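# Press springy cord onto board line, pin with blocks

## Task

Shape the springy cord so it follows the line marked on the board and weigh it down there with the steel blocks. It counts as done only when the cord touches the line along its full length, from one end to the other, and rests flat against the board.

## Robot and tools

Robot: two arms, left_arm and right_arm, each ending in a parallel gripper. Their bases sit in the scene frame at left_arm (-0.002, +0.444, +0.049) m and right_arm (+0.011, -0.309, +0.049) m, both turned almost not at all about z. Scene frame: origin at table-top height between the two nominal bases, +z up, +x out across the table, left_arm on the +y side (image left/right do not match arm names). Each arm reports its end_effector_position (m) and end_effector_quat_wxyz in its own base frame; these can be off by a few cm. Fixed cameras and the table use the scene frame. The gripper's fingers point along its +z, open and close along its x; the reported point lies between the pads and the fingertips reach 17.5 mm further. A block fixed to the hand juts up to 12 cm toward the gripper's -y and turns with it.

execute_actions(actions, cameras): actions is a list of actions; each action is a table of up to 15 rows, one row per 1/30 s step; a short table repeats its last row until step 15. Every row is one flat list of 18 numbers, each in [-1, 1], always for both arms: left dx, dy, dz, rx, ry, rz, left gripper position, force_limit, speed, then the same nine for the right arm. The six pose numbers are an offset, not a pose: they are measured from that arm's Hand target as it stood when the action began, along that Hand target's own axes, and every row counts from that same start. Scale: 1.0 equals 0.6 m of travel or 180 degrees; rx, ry, rz form one rotation vector. Sending the same offset again moves the arm further. All six zeros means no new pose request. Gripper numbers are absolute settings, not offsets: position +1 is fully open (50 mm gap), about -0.65 pads meet, -1 closes until something blocks them. force_limit maps -1/0/+1 to about 20/102/185 N per pad (final grip may exceed by ~15 N); speed maps -1/0/+1 to 20/85/150 mm/s; both start at +1. A 0 in a gripper slot is a real command, so resend the arm's current gripper values to leave it unchanged. New force_limit or speed only apply after a position change of at least 0.01. Images return only for an empty actions list or when cameras names them (["all"], a list of names, or [] for none).

move(target, speed, blend, stop_force, zero, blocking, cameras): target is one 18-number row laid out as above, or a list of up to 15 such rows; every row's pose numbers are offsets from the Hand targets at the move's start (not from the previous row), same scale. Grippers travel straight lines and do not avoid obstacles or each other. speed: path top speed in m/s, 0.002 to 1, default 0.25 (turns up to twice that in rad/s); one value or one per target. blend: corner rounding in m for lists, default 0 (stop at each target). stop_force: 12 to 80 N, shared by both arms; an arm's path ends when push against its travel exceeds it; only reliable when moving very slowly, not when the gripper rotates, and unusable near singular poses (arm far out, wrist straight). Omit it when backing away from a contact. zero (only with stop_force, default true) resets the force baseline before the move. blocking=false returns after about 0.5 s while the move continues (not allowed with stop_force). Moves are capped at 10 s. The result adds a move: line (done, off_target, moving, held, fault) and limits (paced = pose clipped, held = steps withheld, e.g. by the clearance check between arms).

wait(seconds 0 to 3600) lets time run with no new commands. stop() brakes a running move. zoom_image(camera, region=[x0, y0, x1, y1]) enlarges part of the newest image of cam_high, cam_low, cam_board, cam_left_wrist or cam_right_wrist (all 896x504), region at most 504x504 pixels from the top-left. finished_scene(scene) ends the current scene, given its number; irreversible, and the cord must stay in place without the robot.

Result lines: Hand target is the last commanded pose after clipping, the base for the next offsets; the gripper often rests short of it, and a later execute_actions call re-requests it. Orientation commands are clipped to within 32 degrees of the measured one each step. object_status: 0 moving, 1 blocked while opening, 2 blocked while closing (a grip), 3 reached position or pads met (likely nothing held). Opening in mm is about (250 - position_measured) x 0.202. Tool commands shows current gripper settings. Flange force is the estimated outside force on the gripper in its own axes, noisy, including held weight; "no reading" near singular poses. Joint velocities may be summarized as "within noise".

Faults and cautions: if contact torque reaches a joint's limit (147 N m for waist, shoulder, elbow; 36.8 N m for the three wrist joints) or outside force on an arm reaches 150 N, that arm stops and goes limp for 10 s. Arms are stiff, so targets even slightly beyond a firm contact can fault; approach surfaces slowly and back the target off to end a press. Overheating (MOTOR HOT warning) from holding loads, stretching out, or pushing at unreachable poses triggers a 30 to 60 s brake. Avoid collisions or squeezing between the two arms, slamming or hard pushes, dropping blocks or releasing them while moving, and anything leaving the table. Loose objects may occasionally be nudged by outside disturbances.

Each tool is called in YAML: its name, and indented under it one key for each argument.

## Session

execute_actions:
  actions: []

Scene clock: 0.00 s.
left_arm: end_effector_position=(+0.2166, -0.1022, +0.0555) position_measured=4 object_status=3 end_effector_quat_wxyz=(-0.013, +0.830, +0.314, -0.460) | right_arm: end_effector_position=(+0.4639, +0.5426, +0.2169) position_measured=3 object_status=3 end_effector_quat_wxyz=(+0.073, +0.330, +0.758, +0.558)
Joint positions: left_arm=[0.247 0.402 -0.479 0.071 -1.645 -1.125] | right_arm=[1.056 0.156 -0.456 -0.103 0.239 -0.19]
Joint velocities: within noise
Flange force (N): no reading
Hand target: left_arm +0.2166, -0.1022, +0.0555; -0.013, +0.830, +0.314, -0.460 | right_arm +0.4639, +0.5426, +0.2169; +0.073, +0.330, +0.758, +0.558
Tool commands: left_gripper/position=+0.992157 left_gripper/force_limit=+1.0 left_gripper/speed=+1.0 right_gripper/position=+1.0 right_gripper/force_limit=+1.0 right_gripper/speed=+1.0

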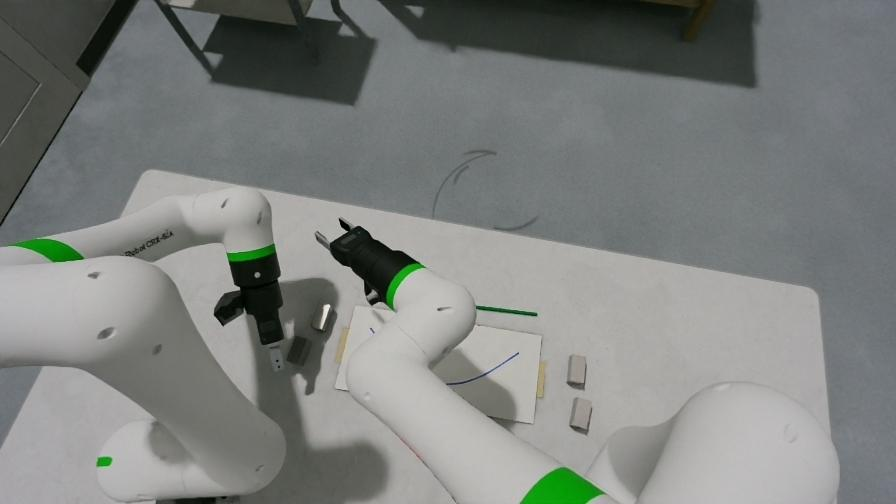

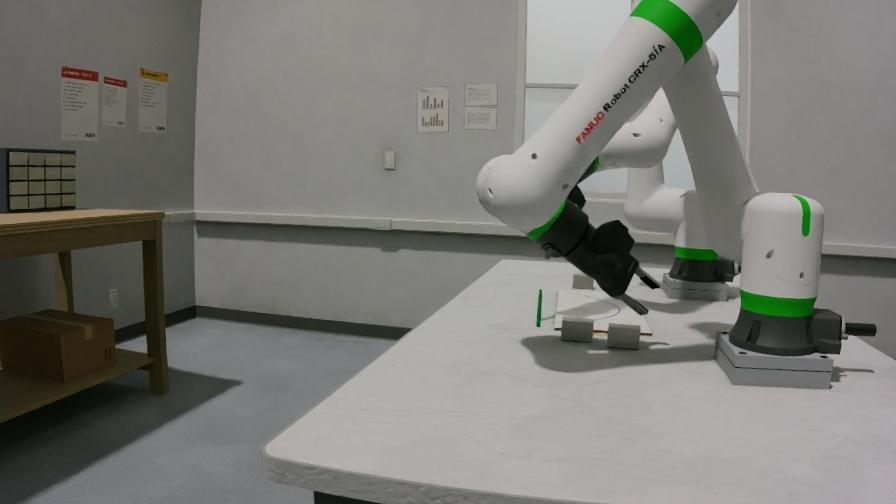

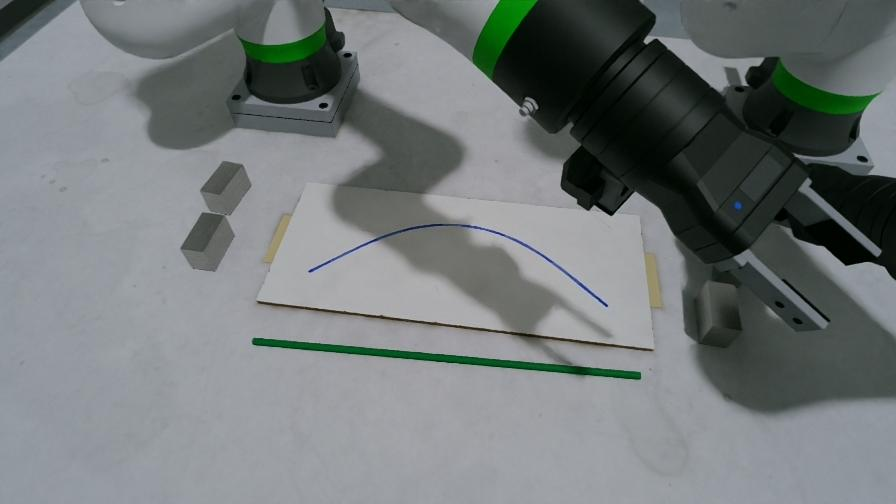

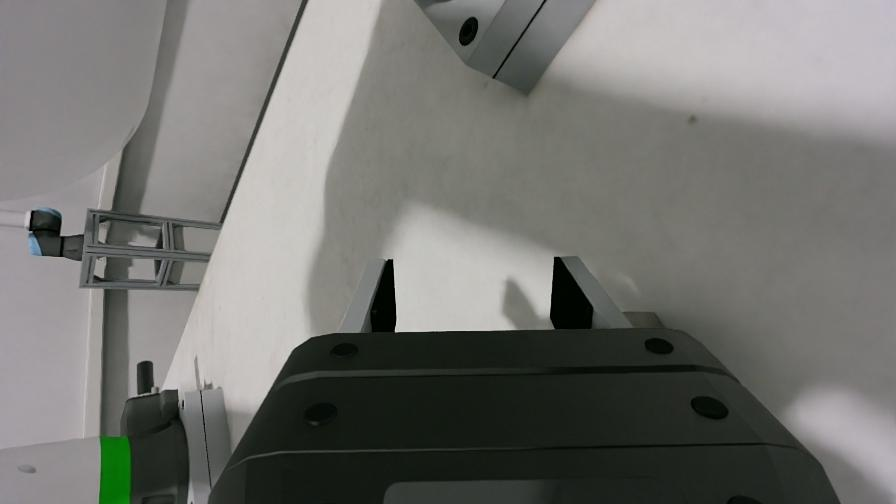

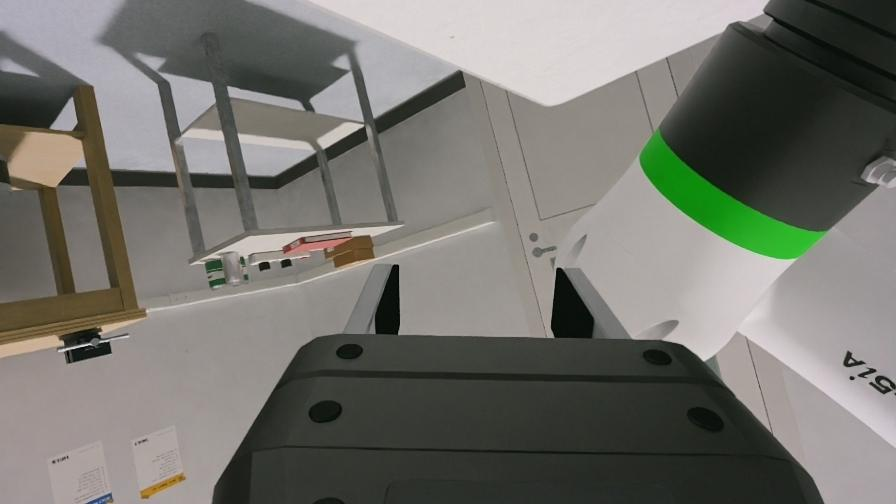

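move:
  target: [0,0,0,0,0,0,1,1,1,-0.323,-0.026,-0.894,0.308,-0.237,0.209,1,1,1]
  speed: 0.4

move:
  target: [-0.195,-0.1755,-0.4995,-0.2277,0.215,-0.2483,1,1,1,0,0,0,0,0,0,1,1,1]
  speed: 0.4
  cameras: ["all"]

Scene clock: 72.67 s.
left_arm: end_effector_position=(+0.2166, -0.1022, +0.0555) position_measured=3 object_status=3 end_effector_quat_wxyz=(-0.013, +0.830, +0.314, -0.460) | right_arm: end_effector_position=(+0.3501, -0.0006, +0.3491) position_measured=3 object_status=3 end_effector_quat_wxyz=(+0.000, +0.707, +0.707, +0.001)
Joint positions: left_arm=[0.247 0.402 -0.479 0.071 -1.645 -1.125] | right_arm=[0.379 -0.241 -0.053 0 -1.758 -0.379]
Flange force (N): left_arm=[1.4 -1.6 0.1] | right_arm=[-0.1 2.8 -4.3]
Hand target: left_arm +0.2166, -0.1022, +0.0555; -0.013, +0.830, +0.314, -0.460 | right_arm +0.3501, -0.0006, +0.3491; +0.000, +0.707, +0.707, +0.001
Off the commanded pose: left_arm 0.000 m, 0 deg | right_arm 0.000 m, 0 deg.
move: done

Scene clock: 74.67 s.
left_arm: end_effector_position=(+0.3501, +0.0001, +0.3493) position_measured=3 object_status=3 end_effector_quat_wxyz=(+0.000, +0.707, +0.707, +0.000) | right_arm: end_effector_position=(+0.3501, -0.0006, +0.3491) position_measured=3 object_status=3 end_effector_quat_wxyz=(+0.000, +0.707, +0.707, +0.001)
Joint positions: left_arm=[0.381 -0.24 -0.052 0.001 -1.759 -0.381] | right_arm=[0.378 -0.241 -0.053 0 -1.758 -0.379]
Flange force (N): left_arm=[3.0 -0.9 0.2] | right_arm=[0.6 1.6 -4.0]
Hand target: left_arm +0.3500, +0.0001, +0.3493; +0.000, +0.707, +0.707, +0.000 | right_arm +0.3501, -0.0006, +0.3491; +0.000, +0.707, +0.707, +0.001
Off the commanded pose: left_arm 0.000 m, 0 deg | right_arm 0.000 m, 0 deg.
move: done
cam_left_wrist: T_world_to_cam=[[0.00715, 0.99975, 0.0212, -0.00368], [0.93732, -0.01408, 0.34819, -0.43541], [0.3484, 0.01738, -0.93719, 0.33452]] pos_world=[0.2916, -0.00827, 0.46519]
cam_right_wrist: T_world_to_cam=[[-0.01671, 0.99981, -0.01009, 0.01964], [0.94021, 0.01915, 0.34005, -0.43328], [0.34018, -0.0038, -0.94036, 0.33994]] pos_world=[0.29206, -0.01005, 0.4672]

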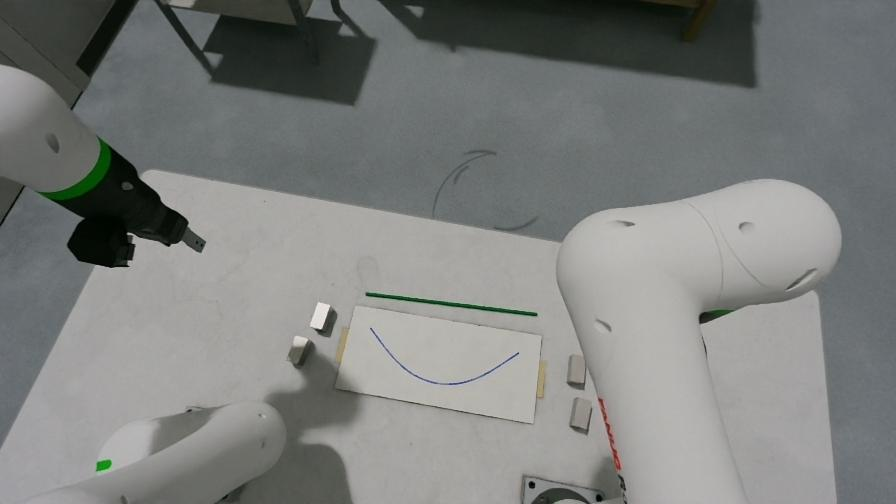

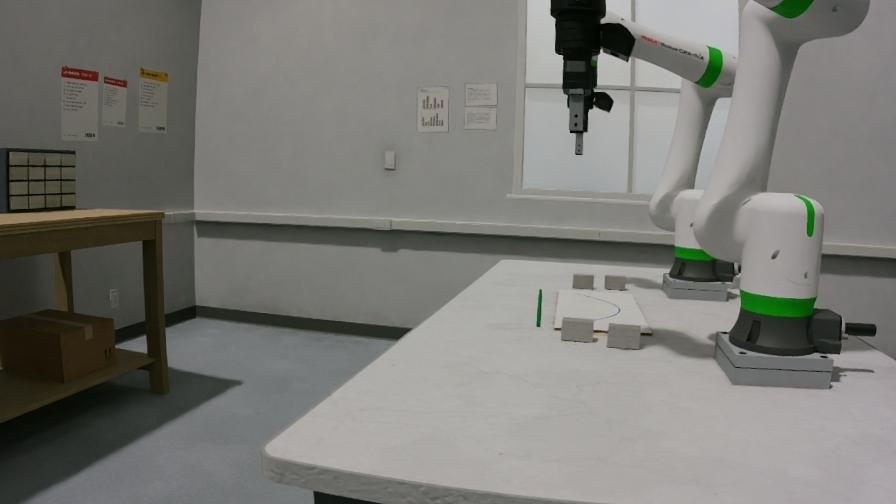

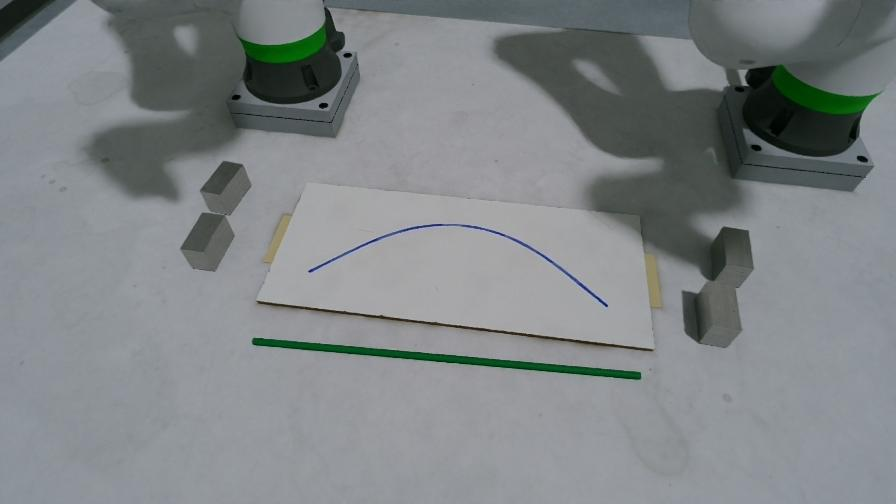

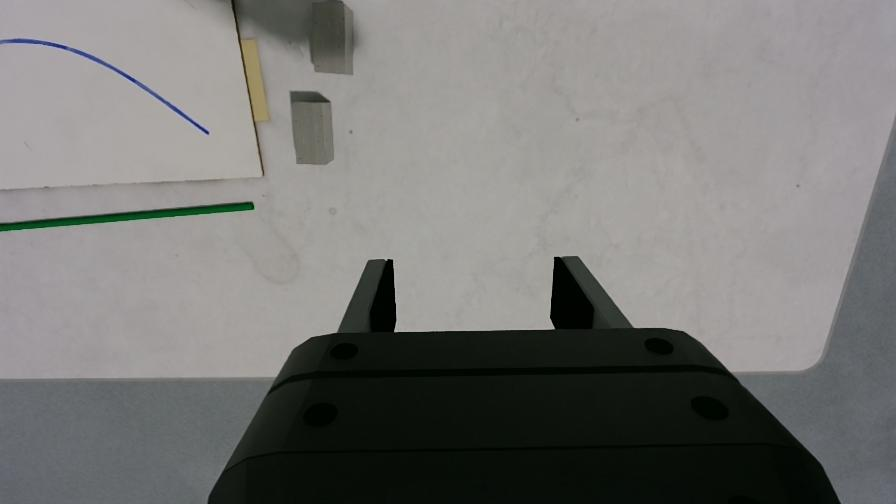

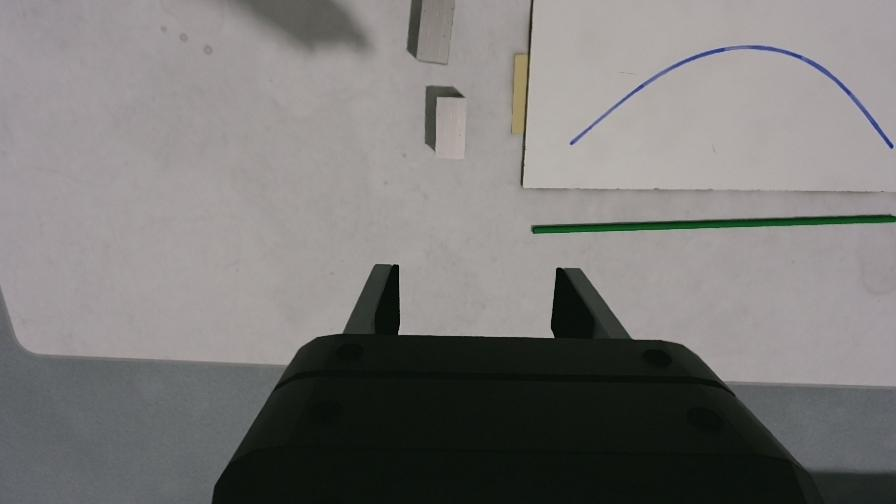

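move:
  target: [0,0,0,0,0,0,1,1,1,0.483,-0.2,0,0,0,0,1,1,1]
  speed: 0.4
  cameras: ["cam_right_wrist","cam_low"]

zoom_image:
  camera: "cam_right_wrist"
  region: [224, 0, 672, 252]

zoom_image:
  camera: "cam_low"
  region: [500, 250, 700, 370]

Scene clock: 84.90 s.
left_arm: end_effector_position=(+0.3500, +0.0001, +0.3493) position_measured=3 object_status=3 end_effector_quat_wxyz=(+0.000, +0.707, +0.707, +0.000) | right_arm: end_effector_position=(+0.2302, +0.2891, +0.3492) position_measured=3 object_status=3 end_effector_quat_wxyz=(+0.000, +0.707, +0.707, +0.001)
Joint positions: left_arm=[0.381 -0.24 -0.052 0.001 -1.759 -0.381] | right_arm=[1.259 -0.191 -0.013 0.001 -1.747 -1.259]
Flange force (N): left_arm=[2.8 0.5 -0.7] | right_arm=[2.0 1.3 -4.1]
Hand target: left_arm +0.3500, +0.0001, +0.3493; +0.000, +0.707, +0.707, +0.000 | right_arm +0.2301, +0.2892, +0.3491; +0.000, +0.707, +0.707, +0.001
Off the commanded pose: left_arm 0.000 m, 0 deg | right_arm 0.000 m, 0 deg.
move: done
cam_right_wrist: T_world_to_cam=[[-0.01671, 0.99981, -0.01009, -0.2721], [0.94018, 0.01915, 0.34014, -0.32616], [0.34026, -0.0038, -0.94032, 0.38189]] pos_world=[0.17216, 0.27975, 0.4673]
Images, in order (width x height): cam_low 896x504, cam_right_wrist 896x504.

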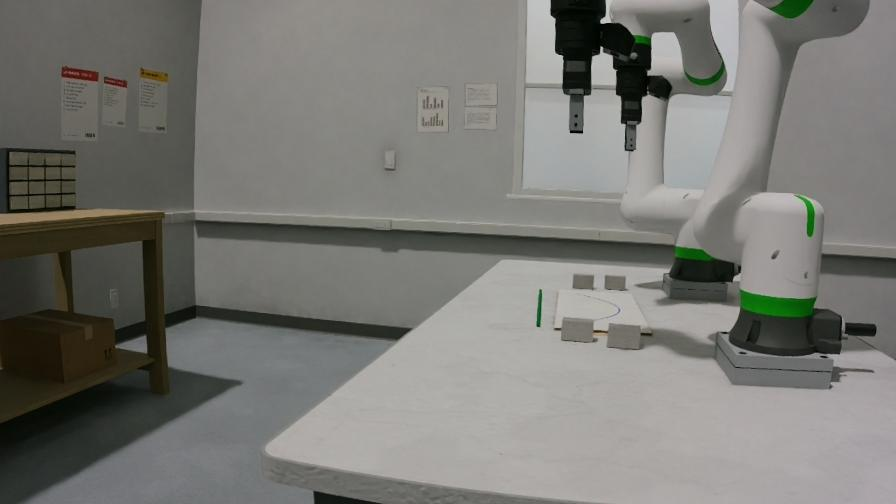

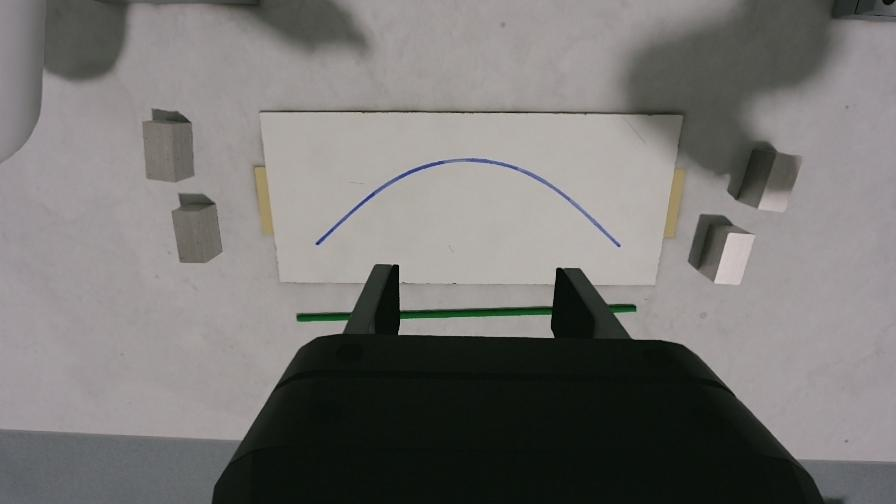

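Scaled by 1.125 from the camera's image (finer frame: 1280x720).

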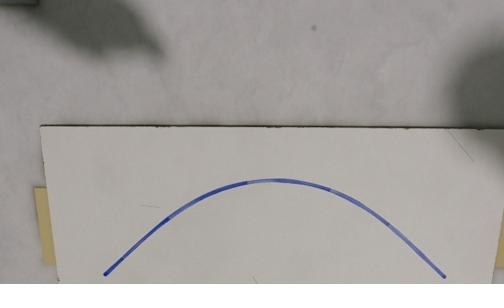

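Scaled by 2.520 from the camera's image (finer frame: 1280x720).

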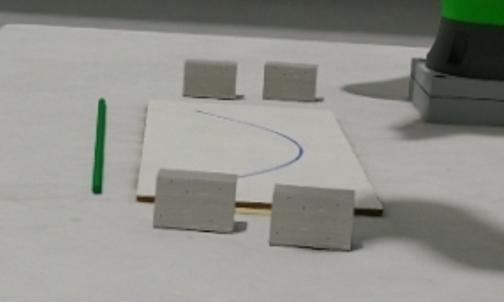

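zoom_image:
  camera: "cam_right_wrist"
  region: [120, 90, 280, 330]

zoom_image:
  camera: "cam_right_wrist"
  region: [640, 120, 840, 320]

wait:
  seconds: 0
  cameras: ["cam_board"]

zoom_image:
  camera: "cam_board"
  region: [150, 140, 330, 360]

zoom_image:
  camera: "cam_board"
  region: [600, 210, 780, 390]

Scaled by 2.100 from the camera's image (finer frame: 1280x720).

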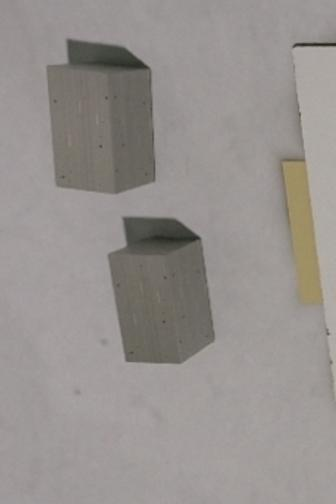

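Scaled by 2.520 from the camera's image (finer frame: 1280x720).

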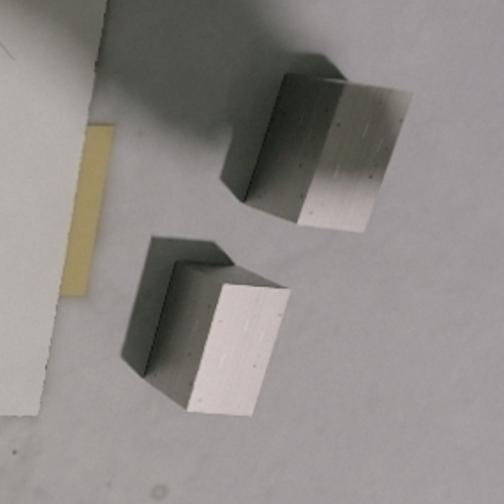

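Scene clock: 116.83 s.
left_arm: end_effector_position=(+0.3500, +0.0001, +0.3493) position_measured=3 object_status=3 end_effector_quat_wxyz=(+0.000, +0.707, +0.707, +0.000) | right_arm: end_effector_position=(+0.2301, +0.2892, +0.3491) position_measured=3 object_status=3 end_effector_quat_wxyz=(+0.000, +0.707, +0.707, +0.001)
Joint positions: left_arm=[0.381 -0.24 -0.052 0.001 -1.759 -0.381] | right_arm=[1.259 -0.191 -0.013 0.001 -1.747 -1.259]
Flange force (N): left_arm=[2.7 0.3 -0.9] | right_arm=[1.7 0.9 -3.9]
Hand target: left_arm +0.3500, +0.0001, +0.3493; +0.000, +0.707, +0.707, +0.000 | right_arm +0.2301, +0.2892, +0.3491; +0.000, +0.707, +0.707, +0.001
Tool commands: left_gripper/position=+1.0 left_gripper/force_limit=+1.0 left_gripper/speed=+1.0 right_gripper/position=+1.0 right_gripper/force_limit=+1.0 right_gripper/speed=+1.0
Off the commanded pose: left_arm 0.000 m, 0 deg | right_arm 0.000 m, 0 deg.

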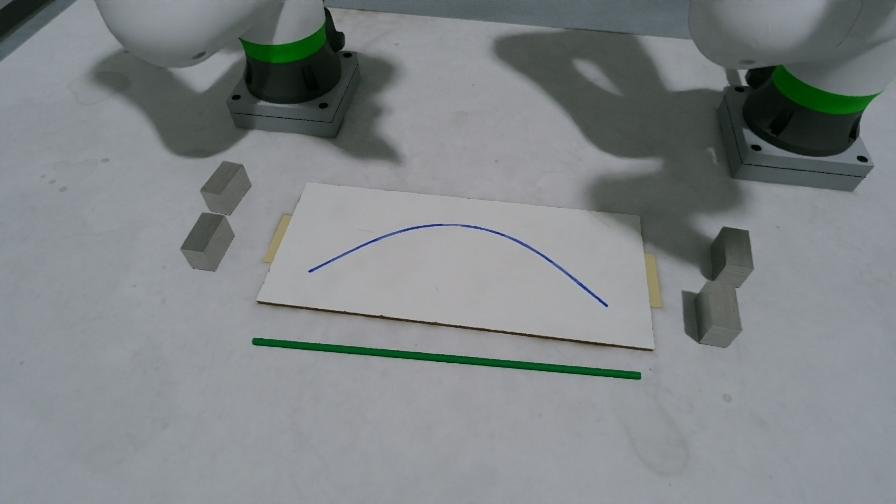

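Scaled by 2.291 from the camera's image (finer frame: 1280x720).

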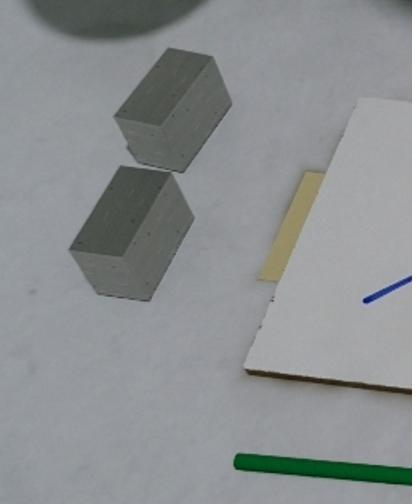

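Scaled by 2.800 from the camera's image (finer frame: 1280x720).

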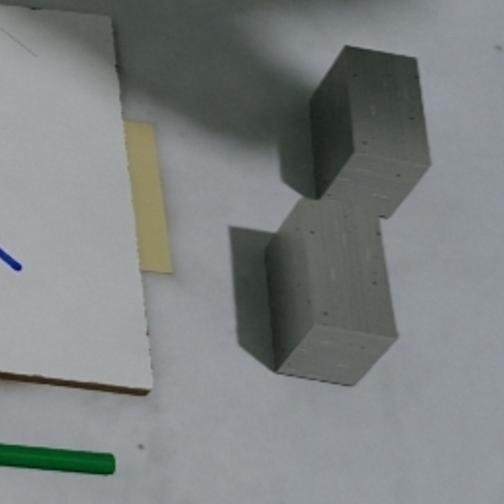

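move:
  target: [0,0,0,0,0,0,1,1,1,0.018,0.347,0.482,0,0,-0.518,1,1,1]
  speed: 0.35
  cameras: ["cam_right_wrist","cam_board","cam_low"]

Scene clock: 168.70 s.
left_arm: end_effector_position=(+0.3500, +0.0001, +0.3493) position_measured=3 object_status=3 end_effector_quat_wxyz=(+0.000, +0.707, +0.707, +0.000) | right_arm: end_effector_position=(+0.4387, +0.3002, +0.0602) position_measured=3 object_status=3 end_effector_quat_wxyz=(+0.001, -0.028, +1.000, +0.000)
Joint positions: left_arm=[0.381 -0.24 -0.052 0.001 -1.759 -0.381] | right_arm=[0.847 0.331 -0.148 0.001 -1.091 0.78]
Flange force (N): left_arm=[2.5 0.0 -0.7] | right_arm=[-2.3 1.6 -2.4]
Hand target: left_arm +0.3500, +0.0001, +0.3493; +0.000, +0.707, +0.707, +0.000 | right_arm +0.4387, +0.3001, +0.0602; +0.001, -0.028, +1.000, +0.000
Off the commanded pose: left_arm 0.000 m, 0 deg | right_arm 0.000 m, 0 deg.
move: done
cam_right_wrist: T_world_to_cam=[[-0.99724, -0.07327, -0.01209, 0.46983], [-0.07301, 0.93774, 0.33957, -0.25531], [-0.01354, 0.33951, -0.9405, 0.09146]] pos_world=[0.45113, 0.24279, 0.17839]
Images, in order (width x height): cam_low 896x504, cam_board 896x504, cam_right_wrist 896x504.

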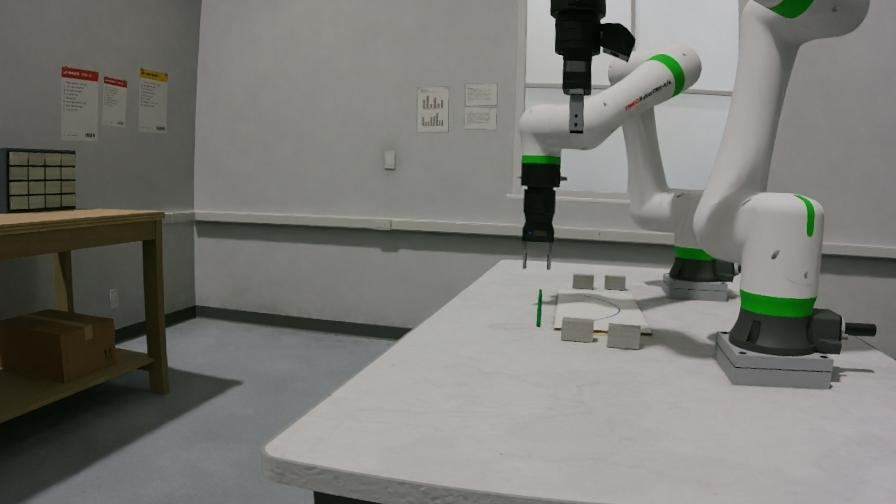

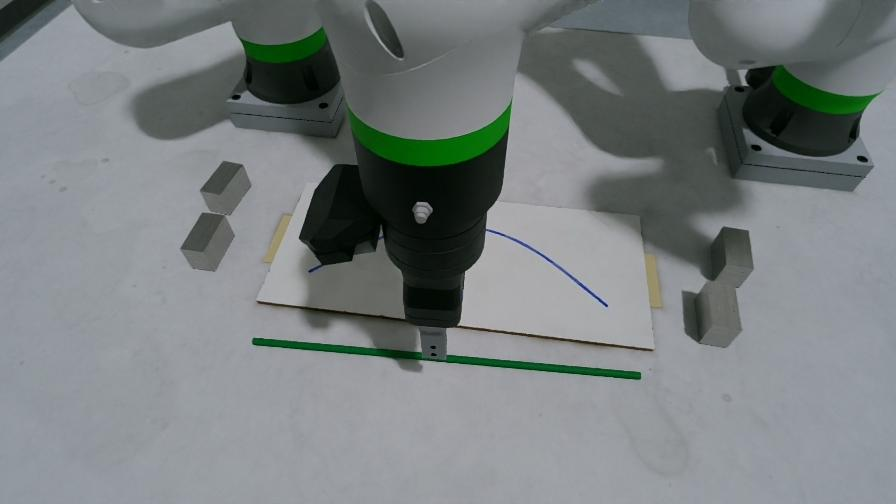

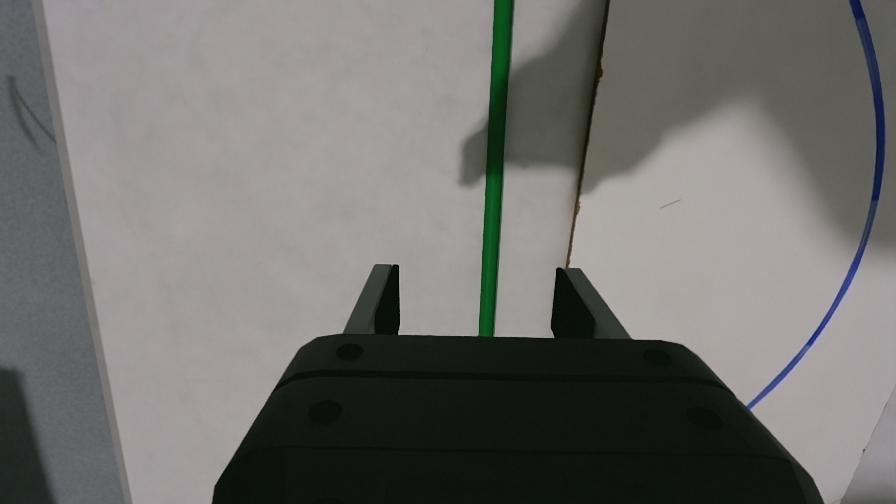

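move:
  target: [0,0,0,0,0,0,1,1,1,0.0205,0,0.117,0,0,0,0.1,1,1]
  speed: 0.15

move:
  target: [0,0,0,0,0,0,1,1,1,0,0,0.055,0,0,0,0.1,1,1]
  speed: 0.012
  stop_force: 12
  cameras: ["cam_right_wrist","cam_board"]

Scene clock: 193.20 s.
left_arm: end_effector_position=(+0.3500, +0.0001, +0.3493) position_measured=3 object_status=3 end_effector_quat_wxyz=(+0.000, +0.707, +0.707, +0.000) | right_arm: end_effector_position=(+0.4264, +0.2995, -0.0100) position_measured=138 object_status=3 end_effector_quat_wxyz=(+0.001, -0.028, +1.000, +0.000)
Joint positions: left_arm=[0.381 -0.24 -0.052 0.001 -1.759 -0.381] | right_arm=[0.865 0.401 -0.242 0.001 -0.926 0.762]
Flange force (N): left_arm=[2.7 0.0 -0.5] | right_arm=[-1.4 1.2 -2.1]
Hand target: left_arm +0.3500, +0.0001, +0.3493; +0.000, +0.707, +0.707, +0.000 | right_arm +0.4265, +0.2995, -0.0100; +0.001, -0.028, +1.000, +0.000
Off the commanded pose: left_arm 0.000 m, 0 deg | right_arm 0.000 m, 0 deg.
move: done

Scene clock: 195.57 s.
left_arm: end_effector_position=(+0.3500, +0.0001, +0.3493) position_measured=3 object_status=3 end_effector_quat_wxyz=(+0.000, +0.707, +0.707, +0.000) | right_arm: end_effector_position=(+0.4266, +0.2995, -0.0318) position_measured=138 object_status=3 end_effector_quat_wxyz=(+0.001, -0.028, +1.000, +0.000)
Joint positions: left_arm=[0.381 -0.24 -0.052 0.001 -1.759 -0.381] | right_arm=[0.865 0.435 -0.256 0.001 -0.878 0.762]
Flange force (N): left_arm=[2.7 0.5 -0.9] | right_arm=[7.5 -0.4 -33.7]
Hand target: left_arm +0.3500, +0.0001, +0.3493; +0.000, +0.707, +0.707, +0.000 | right_arm +0.4265, +0.2995, -0.0318; +0.001, -0.028, +1.000, +0.000 (not the last commanded pose)
Off the commanded pose: left_arm 0.000 m, 0 deg | right_arm 0.011 m, 0 deg.
move: contact (right_arm)
cam_right_wrist: T_world_to_cam=[[-0.99723, -0.07333, -0.01221, 0.45663], [-0.07312, 0.9378, 0.33938, -0.22431], [-0.01344, 0.33934, -0.94057, 0.00488]] pos_world=[0.43903, 0.24219, 0.08629]
Images, in order (width x height): cam_board 896x504, cam_right_wrist 896x504.

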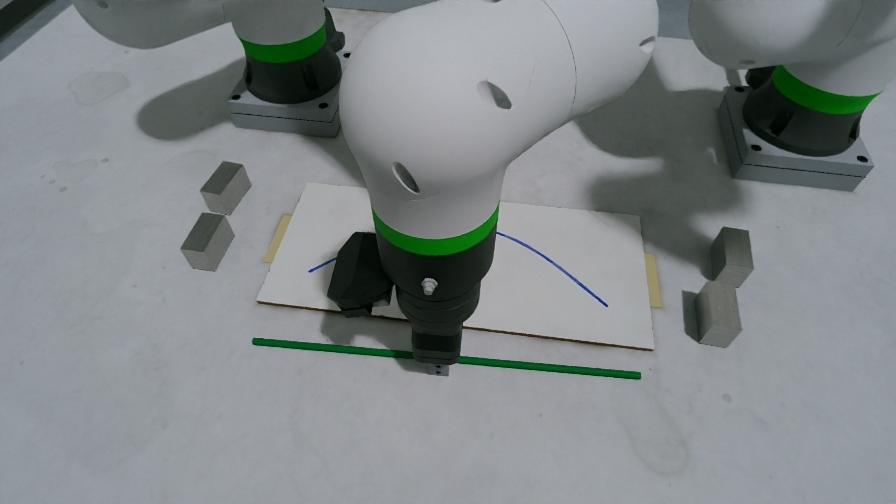

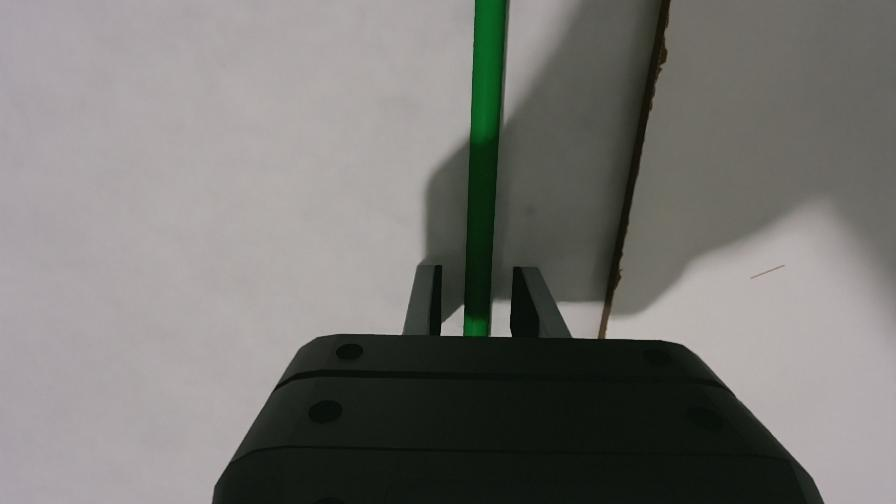

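move:
  target: [0,0,0,0,0,0,1,1,1,0,0,-0.0025,0,0,0,0.1,-1,-1]
  speed: 0.03

move:
  target: [0,0,0,0,0,0,1,1,1,0,0,0,0,0,0,-1,-0.9,-0.8]

move:
  target:
    - [0,0,0,0,0,0,1,1,1,0,0,-0.06,0,0,0,-1,-0.9,-0.8]
    - [0,0,0,0,0,0,1,1,1,0.322,0.0189,-0.06,0,0,0.0155,-1,-0.9,-0.8]
  speed: 0.15
  blend: 0.015
  cameras: ["cam_right_wrist","cam_board","cam_low"]

Scene clock: 209.23 s.
left_arm: end_effector_position=(+0.3500, +0.0001, +0.3493) position_measured=3 object_status=3 end_effector_quat_wxyz=(+0.000, +0.707, +0.707, +0.000) | right_arm: end_effector_position=(+0.4265, +0.2995, -0.0304) position_measured=138 object_status=3 end_effector_quat_wxyz=(+0.001, -0.028, +1.000, +0.000)
Joint positions: left_arm=[0.381 -0.24 -0.052 0.001 -1.759 -0.381] | right_arm=[0.865 0.433 -0.255 0.001 -0.881 0.762]
Flange force (N): left_arm=[3.5 0.0 -0.3] | right_arm=[-2.3 1.4 -2.0]
Hand target: left_arm +0.3500, +0.0001, +0.3493; +0.000, +0.707, +0.707, +0.000 | right_arm +0.4265, +0.2995, -0.0303; +0.001, -0.028, +1.000, +0.000
Off the commanded pose: left_arm 0.000 m, 0 deg | right_arm 0.000 m, 0 deg.
move: done

Scene clock: 209.93 s.
left_arm: end_effector_position=(+0.3500, +0.0001, +0.3493) position_measured=3 object_status=3 end_effector_quat_wxyz=(+0.000, +0.707, +0.707, +0.000) | right_arm: end_effector_position=(+0.4265, +0.2995, -0.0303) position_measured=214 object_status=2 end_effector_quat_wxyz=(+0.001, -0.028, +1.000, +0.000)
Joint positions: left_arm=[0.381 -0.24 -0.052 0.001 -1.759 -0.381] | right_arm=[0.865 0.433 -0.255 0.001 -0.881 0.762]
Flange force (N): left_arm=[1.7 0.4 -0.9] | right_arm=[-1.3 1.5 -1.9]
Hand target: left_arm +0.3500, +0.0001, +0.3493; +0.000, +0.707, +0.707, +0.000 | right_arm +0.4265, +0.2995, -0.0303; +0.001, -0.028, +1.000, +0.000
Off the commanded pose: left_arm 0.000 m, 0 deg | right_arm 0.000 m, 0 deg.
move: done

Scene clock: 211.87 s.
left_arm: end_effector_position=(+0.3500, +0.0001, +0.3493) position_measured=3 object_status=3 end_effector_quat_wxyz=(+0.000, +0.707, +0.707, +0.000) | right_arm: end_effector_position=(+0.2330, +0.2999, +0.0054) position_measured=214 object_status=2 end_effector_quat_wxyz=(+0.001, -0.004, +1.000, +0.000)
Joint positions: left_arm=[0.381 -0.24 -0.052 0.001 -1.759 -0.381] | right_arm=[1.261 0.062 -0.631 0.001 -0.878 0.317]
Flange force (N): left_arm=[2.4 0.1 -0.7] | right_arm=[-1.2 2.2 -2.3]
Hand target: left_arm +0.3500, +0.0001, +0.3493; +0.000, +0.707, +0.707, +0.000 | right_arm +0.2330, +0.2999, +0.0054; +0.001, -0.004, +1.000, +0.000
Off the commanded pose: left_arm 0.000 m, 0 deg | right_arm 0.000 m, 0 deg.
move: done
cam_right_wrist: T_world_to_cam=[[-0.99962, -0.0247, -0.0121, 0.25], [-0.02734, 0.94022, 0.33946, -0.26282], [0.00299, 0.33967, -0.94054, 0.03333]] pos_world=[0.24262, 0.24197, 0.12359]
Images, in order (width x height): cam_low 896x504, cam_board 896x504, cam_right_wrist 896x504.

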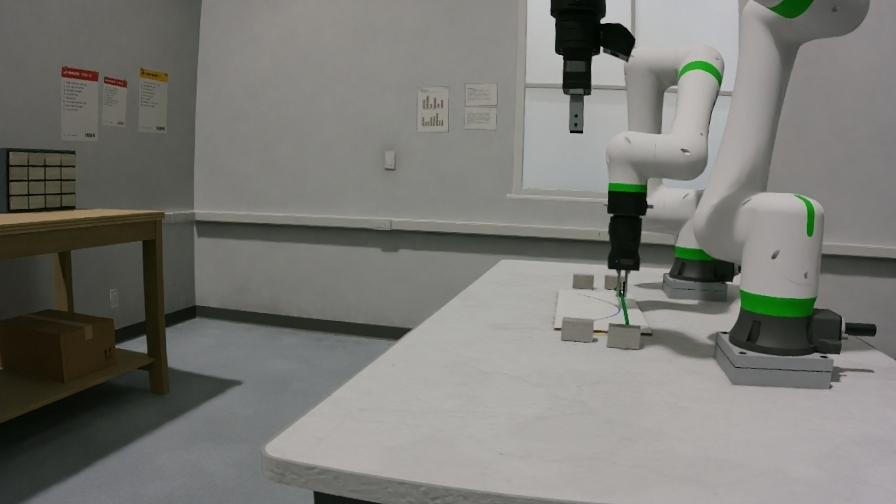

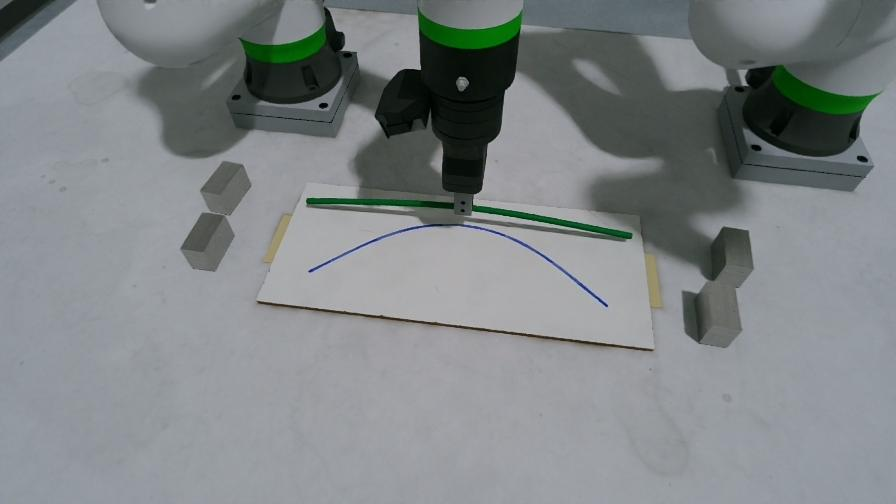

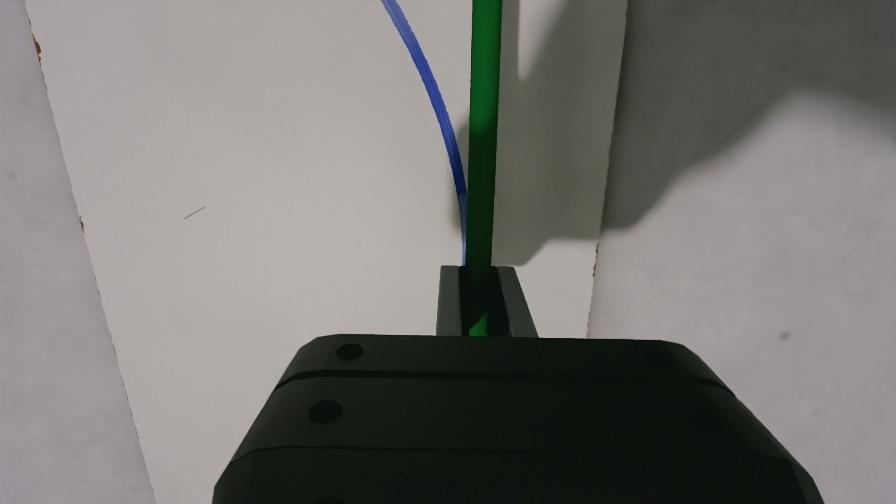

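move:
  target: [0.417,0,0,0,0,0,1,1,1,0,0,0.035,0,0,0,-1,-0.9,-0.8]
  speed: 0.2

move:
  target: [0,0,0,0,0,0,1,1,1,0,0,0.035,0,0,0,-1,-0.9,-0.8]
  speed: 0.01
  stop_force: 12

move:
  target: [0,0,0,0,0,0,1,1,1,0,0,0,0,0,0,-0.1,0,-0.8]

move:
  target:
    - [0,0,0,0,0,0,1,1,1,0,0,-0.15,0,0,0,-0.1,0,-0.8]
    - [0,0,0,0,0,0,1,1,1,-0.147,-0.526,-0.16,0,0,0.51,1,1,1]
  speed: 0.25
  cameras: ["cam_right_wrist","cam_board","cam_low"]

Scene clock: 235.37 s.
left_arm: end_effector_position=(+0.3500, +0.2503, +0.3492) position_measured=3 object_status=3 end_effector_quat_wxyz=(+0.000, +0.707, +0.707, +0.000) | right_arm: end_effector_position=(+0.2330, +0.2999, -0.0156) position_measured=214 object_status=2 end_effector_quat_wxyz=(+0.001, -0.004, +1.000, +0.000)
Joint positions: left_arm=[0.928 -0.035 0.126 0 -1.732 -0.928] | right_arm=[1.261 0.104 -0.649 0.001 -0.817 0.317]
Flange force (N): left_arm=[1.6 -1.3 -0.6] | right_arm=[-1.0 1.7 -2.0]
Hand target: left_arm +0.3499, +0.2503, +0.3491; +0.000, +0.707, +0.707, +0.000 | right_arm +0.2330, +0.2999, -0.0156; +0.001, -0.004, +1.000, +0.000
Off the commanded pose: left_arm 0.000 m, 0 deg | right_arm 0.000 m, 0 deg.
move: done

Scene clock: 236.83 s.
left_arm: end_effector_position=(+0.3499, +0.2503, +0.3491) position_measured=3 object_status=3 end_effector_quat_wxyz=(+0.000, +0.707, +0.707, +0.000) | right_arm: end_effector_position=(+0.2331, +0.2999, -0.0244) position_measured=214 object_status=2 end_effector_quat_wxyz=(+0.001, -0.004, +1.000, +0.000)
Joint positions: left_arm=[0.928 -0.035 0.126 0 -1.732 -0.928] | right_arm=[1.261 0.123 -0.656 0.002 -0.791 0.317]
Flange force (N): left_arm=[2.0 -0.2 -0.6] | right_arm=[7.4 -4.0 -35.5]
Hand target: left_arm +0.3499, +0.2503, +0.3491; +0.000, +0.707, +0.707, +0.000 | right_arm +0.2330, +0.2999, -0.0244; +0.001, -0.004, +1.000, +0.000 (not the last commanded pose)
Off the commanded pose: left_arm 0.000 m, 0 deg | right_arm 0.012 m, 0 deg.
move: contact (right_arm)

Scene clock: 237.37 s.
left_arm: end_effector_position=(+0.3499, +0.2503, +0.3491) position_measured=3 object_status=3 end_effector_quat_wxyz=(+0.000, +0.707, +0.707, +0.000) | right_arm: end_effector_position=(+0.2330, +0.2999, -0.0244) position_measured=167 object_status=3 end_effector_quat_wxyz=(+0.001, -0.004, +1.000, +0.000)
Joint positions: left_arm=[0.928 -0.035 0.126 0 -1.732 -0.928] | right_arm=[1.261 0.123 -0.656 0.002 -0.791 0.317]
Flange force (N): left_arm=[2.2 -0.2 -0.8] | right_arm=[-1.0 1.4 -2.3]
Hand target: left_arm +0.3499, +0.2503, +0.3491; +0.000, +0.707, +0.707, +0.000 | right_arm +0.2330, +0.2999, -0.0244; +0.001, -0.004, +1.000, +0.000
Off the commanded pose: left_arm 0.000 m, 0 deg | right_arm 0.000 m, 0 deg.
move: done

Scene clock: 242.07 s.
left_arm: end_effector_position=(+0.3499, +0.2503, +0.3491) position_measured=3 object_status=3 end_effector_quat_wxyz=(+0.000, +0.707, +0.707, +0.000) | right_arm: end_effector_position=(+0.3236, -0.0150, +0.0715) position_measured=3 object_status=3 end_effector_quat_wxyz=(+0.000, +0.715, +0.699, +0.001)
Joint positions: left_arm=[0.928 -0.035 0.126 0 -1.732 -0.928] | right_arm=[0.366 -0.207 -0.691 0 -1.085 -0.39]
Flange force (N): left_arm=[2.2 -0.9 -0.7] | right_arm=[0.7 2.4 -2.3]
Hand target: left_arm +0.3499, +0.2503, +0.3491; +0.000, +0.707, +0.707, +0.000 | right_arm +0.3236, -0.0150, +0.0715; +0.000, +0.715, +0.699, +0.001
Off the commanded pose: left_arm 0.000 m, 0 deg | right_arm 0.000 m, 0 deg.
move: done
cam_right_wrist: T_world_to_cam=[[0.00666, 0.99993, -0.01004, 0.02317], [0.94034, -0.00284, 0.34021, -0.31409], [0.34016, -0.01171, -0.94029, 0.08775]] pos_world=[0.26535, -0.02304, 0.1896]
Images, in order (width x height): cam_low 896x504, cam_board 896x504, cam_right_wrist 896x504.

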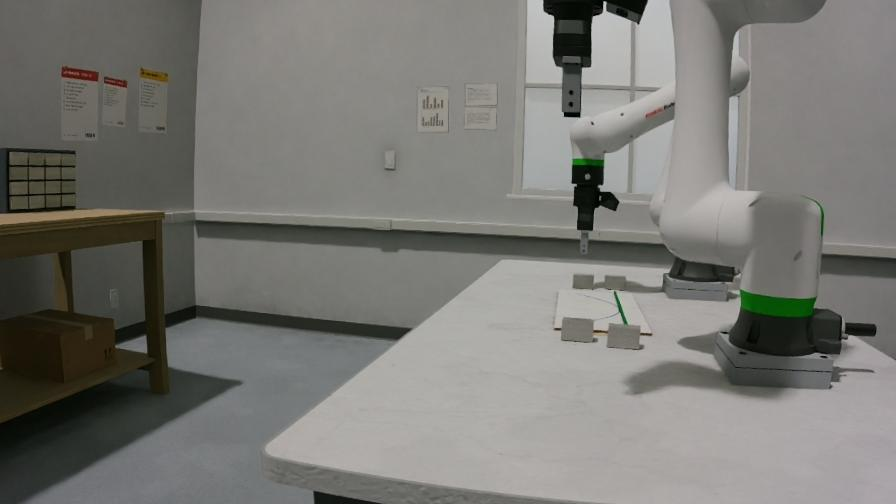

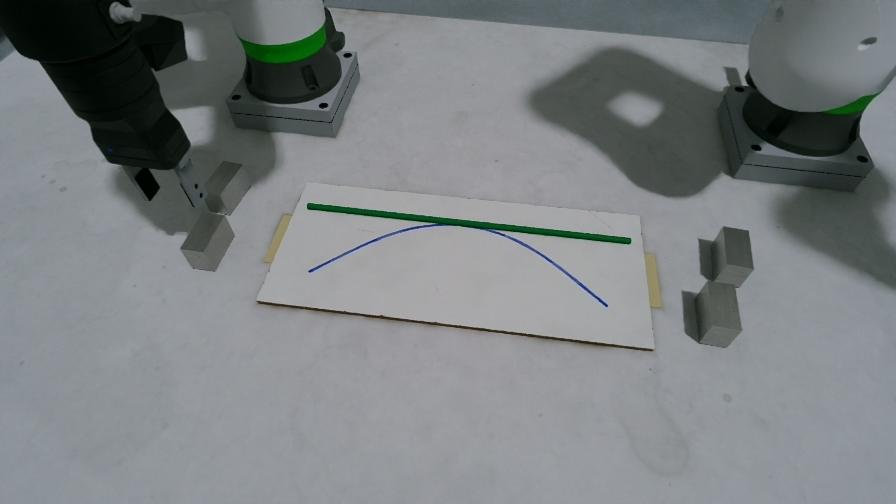

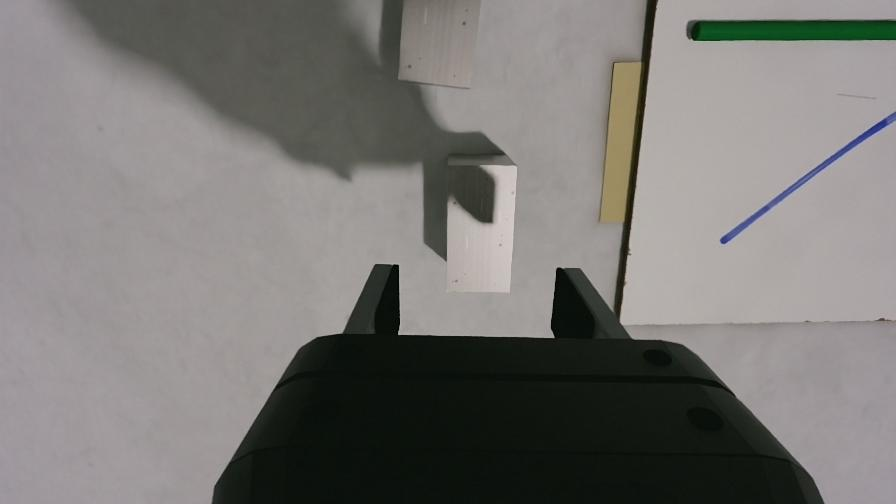

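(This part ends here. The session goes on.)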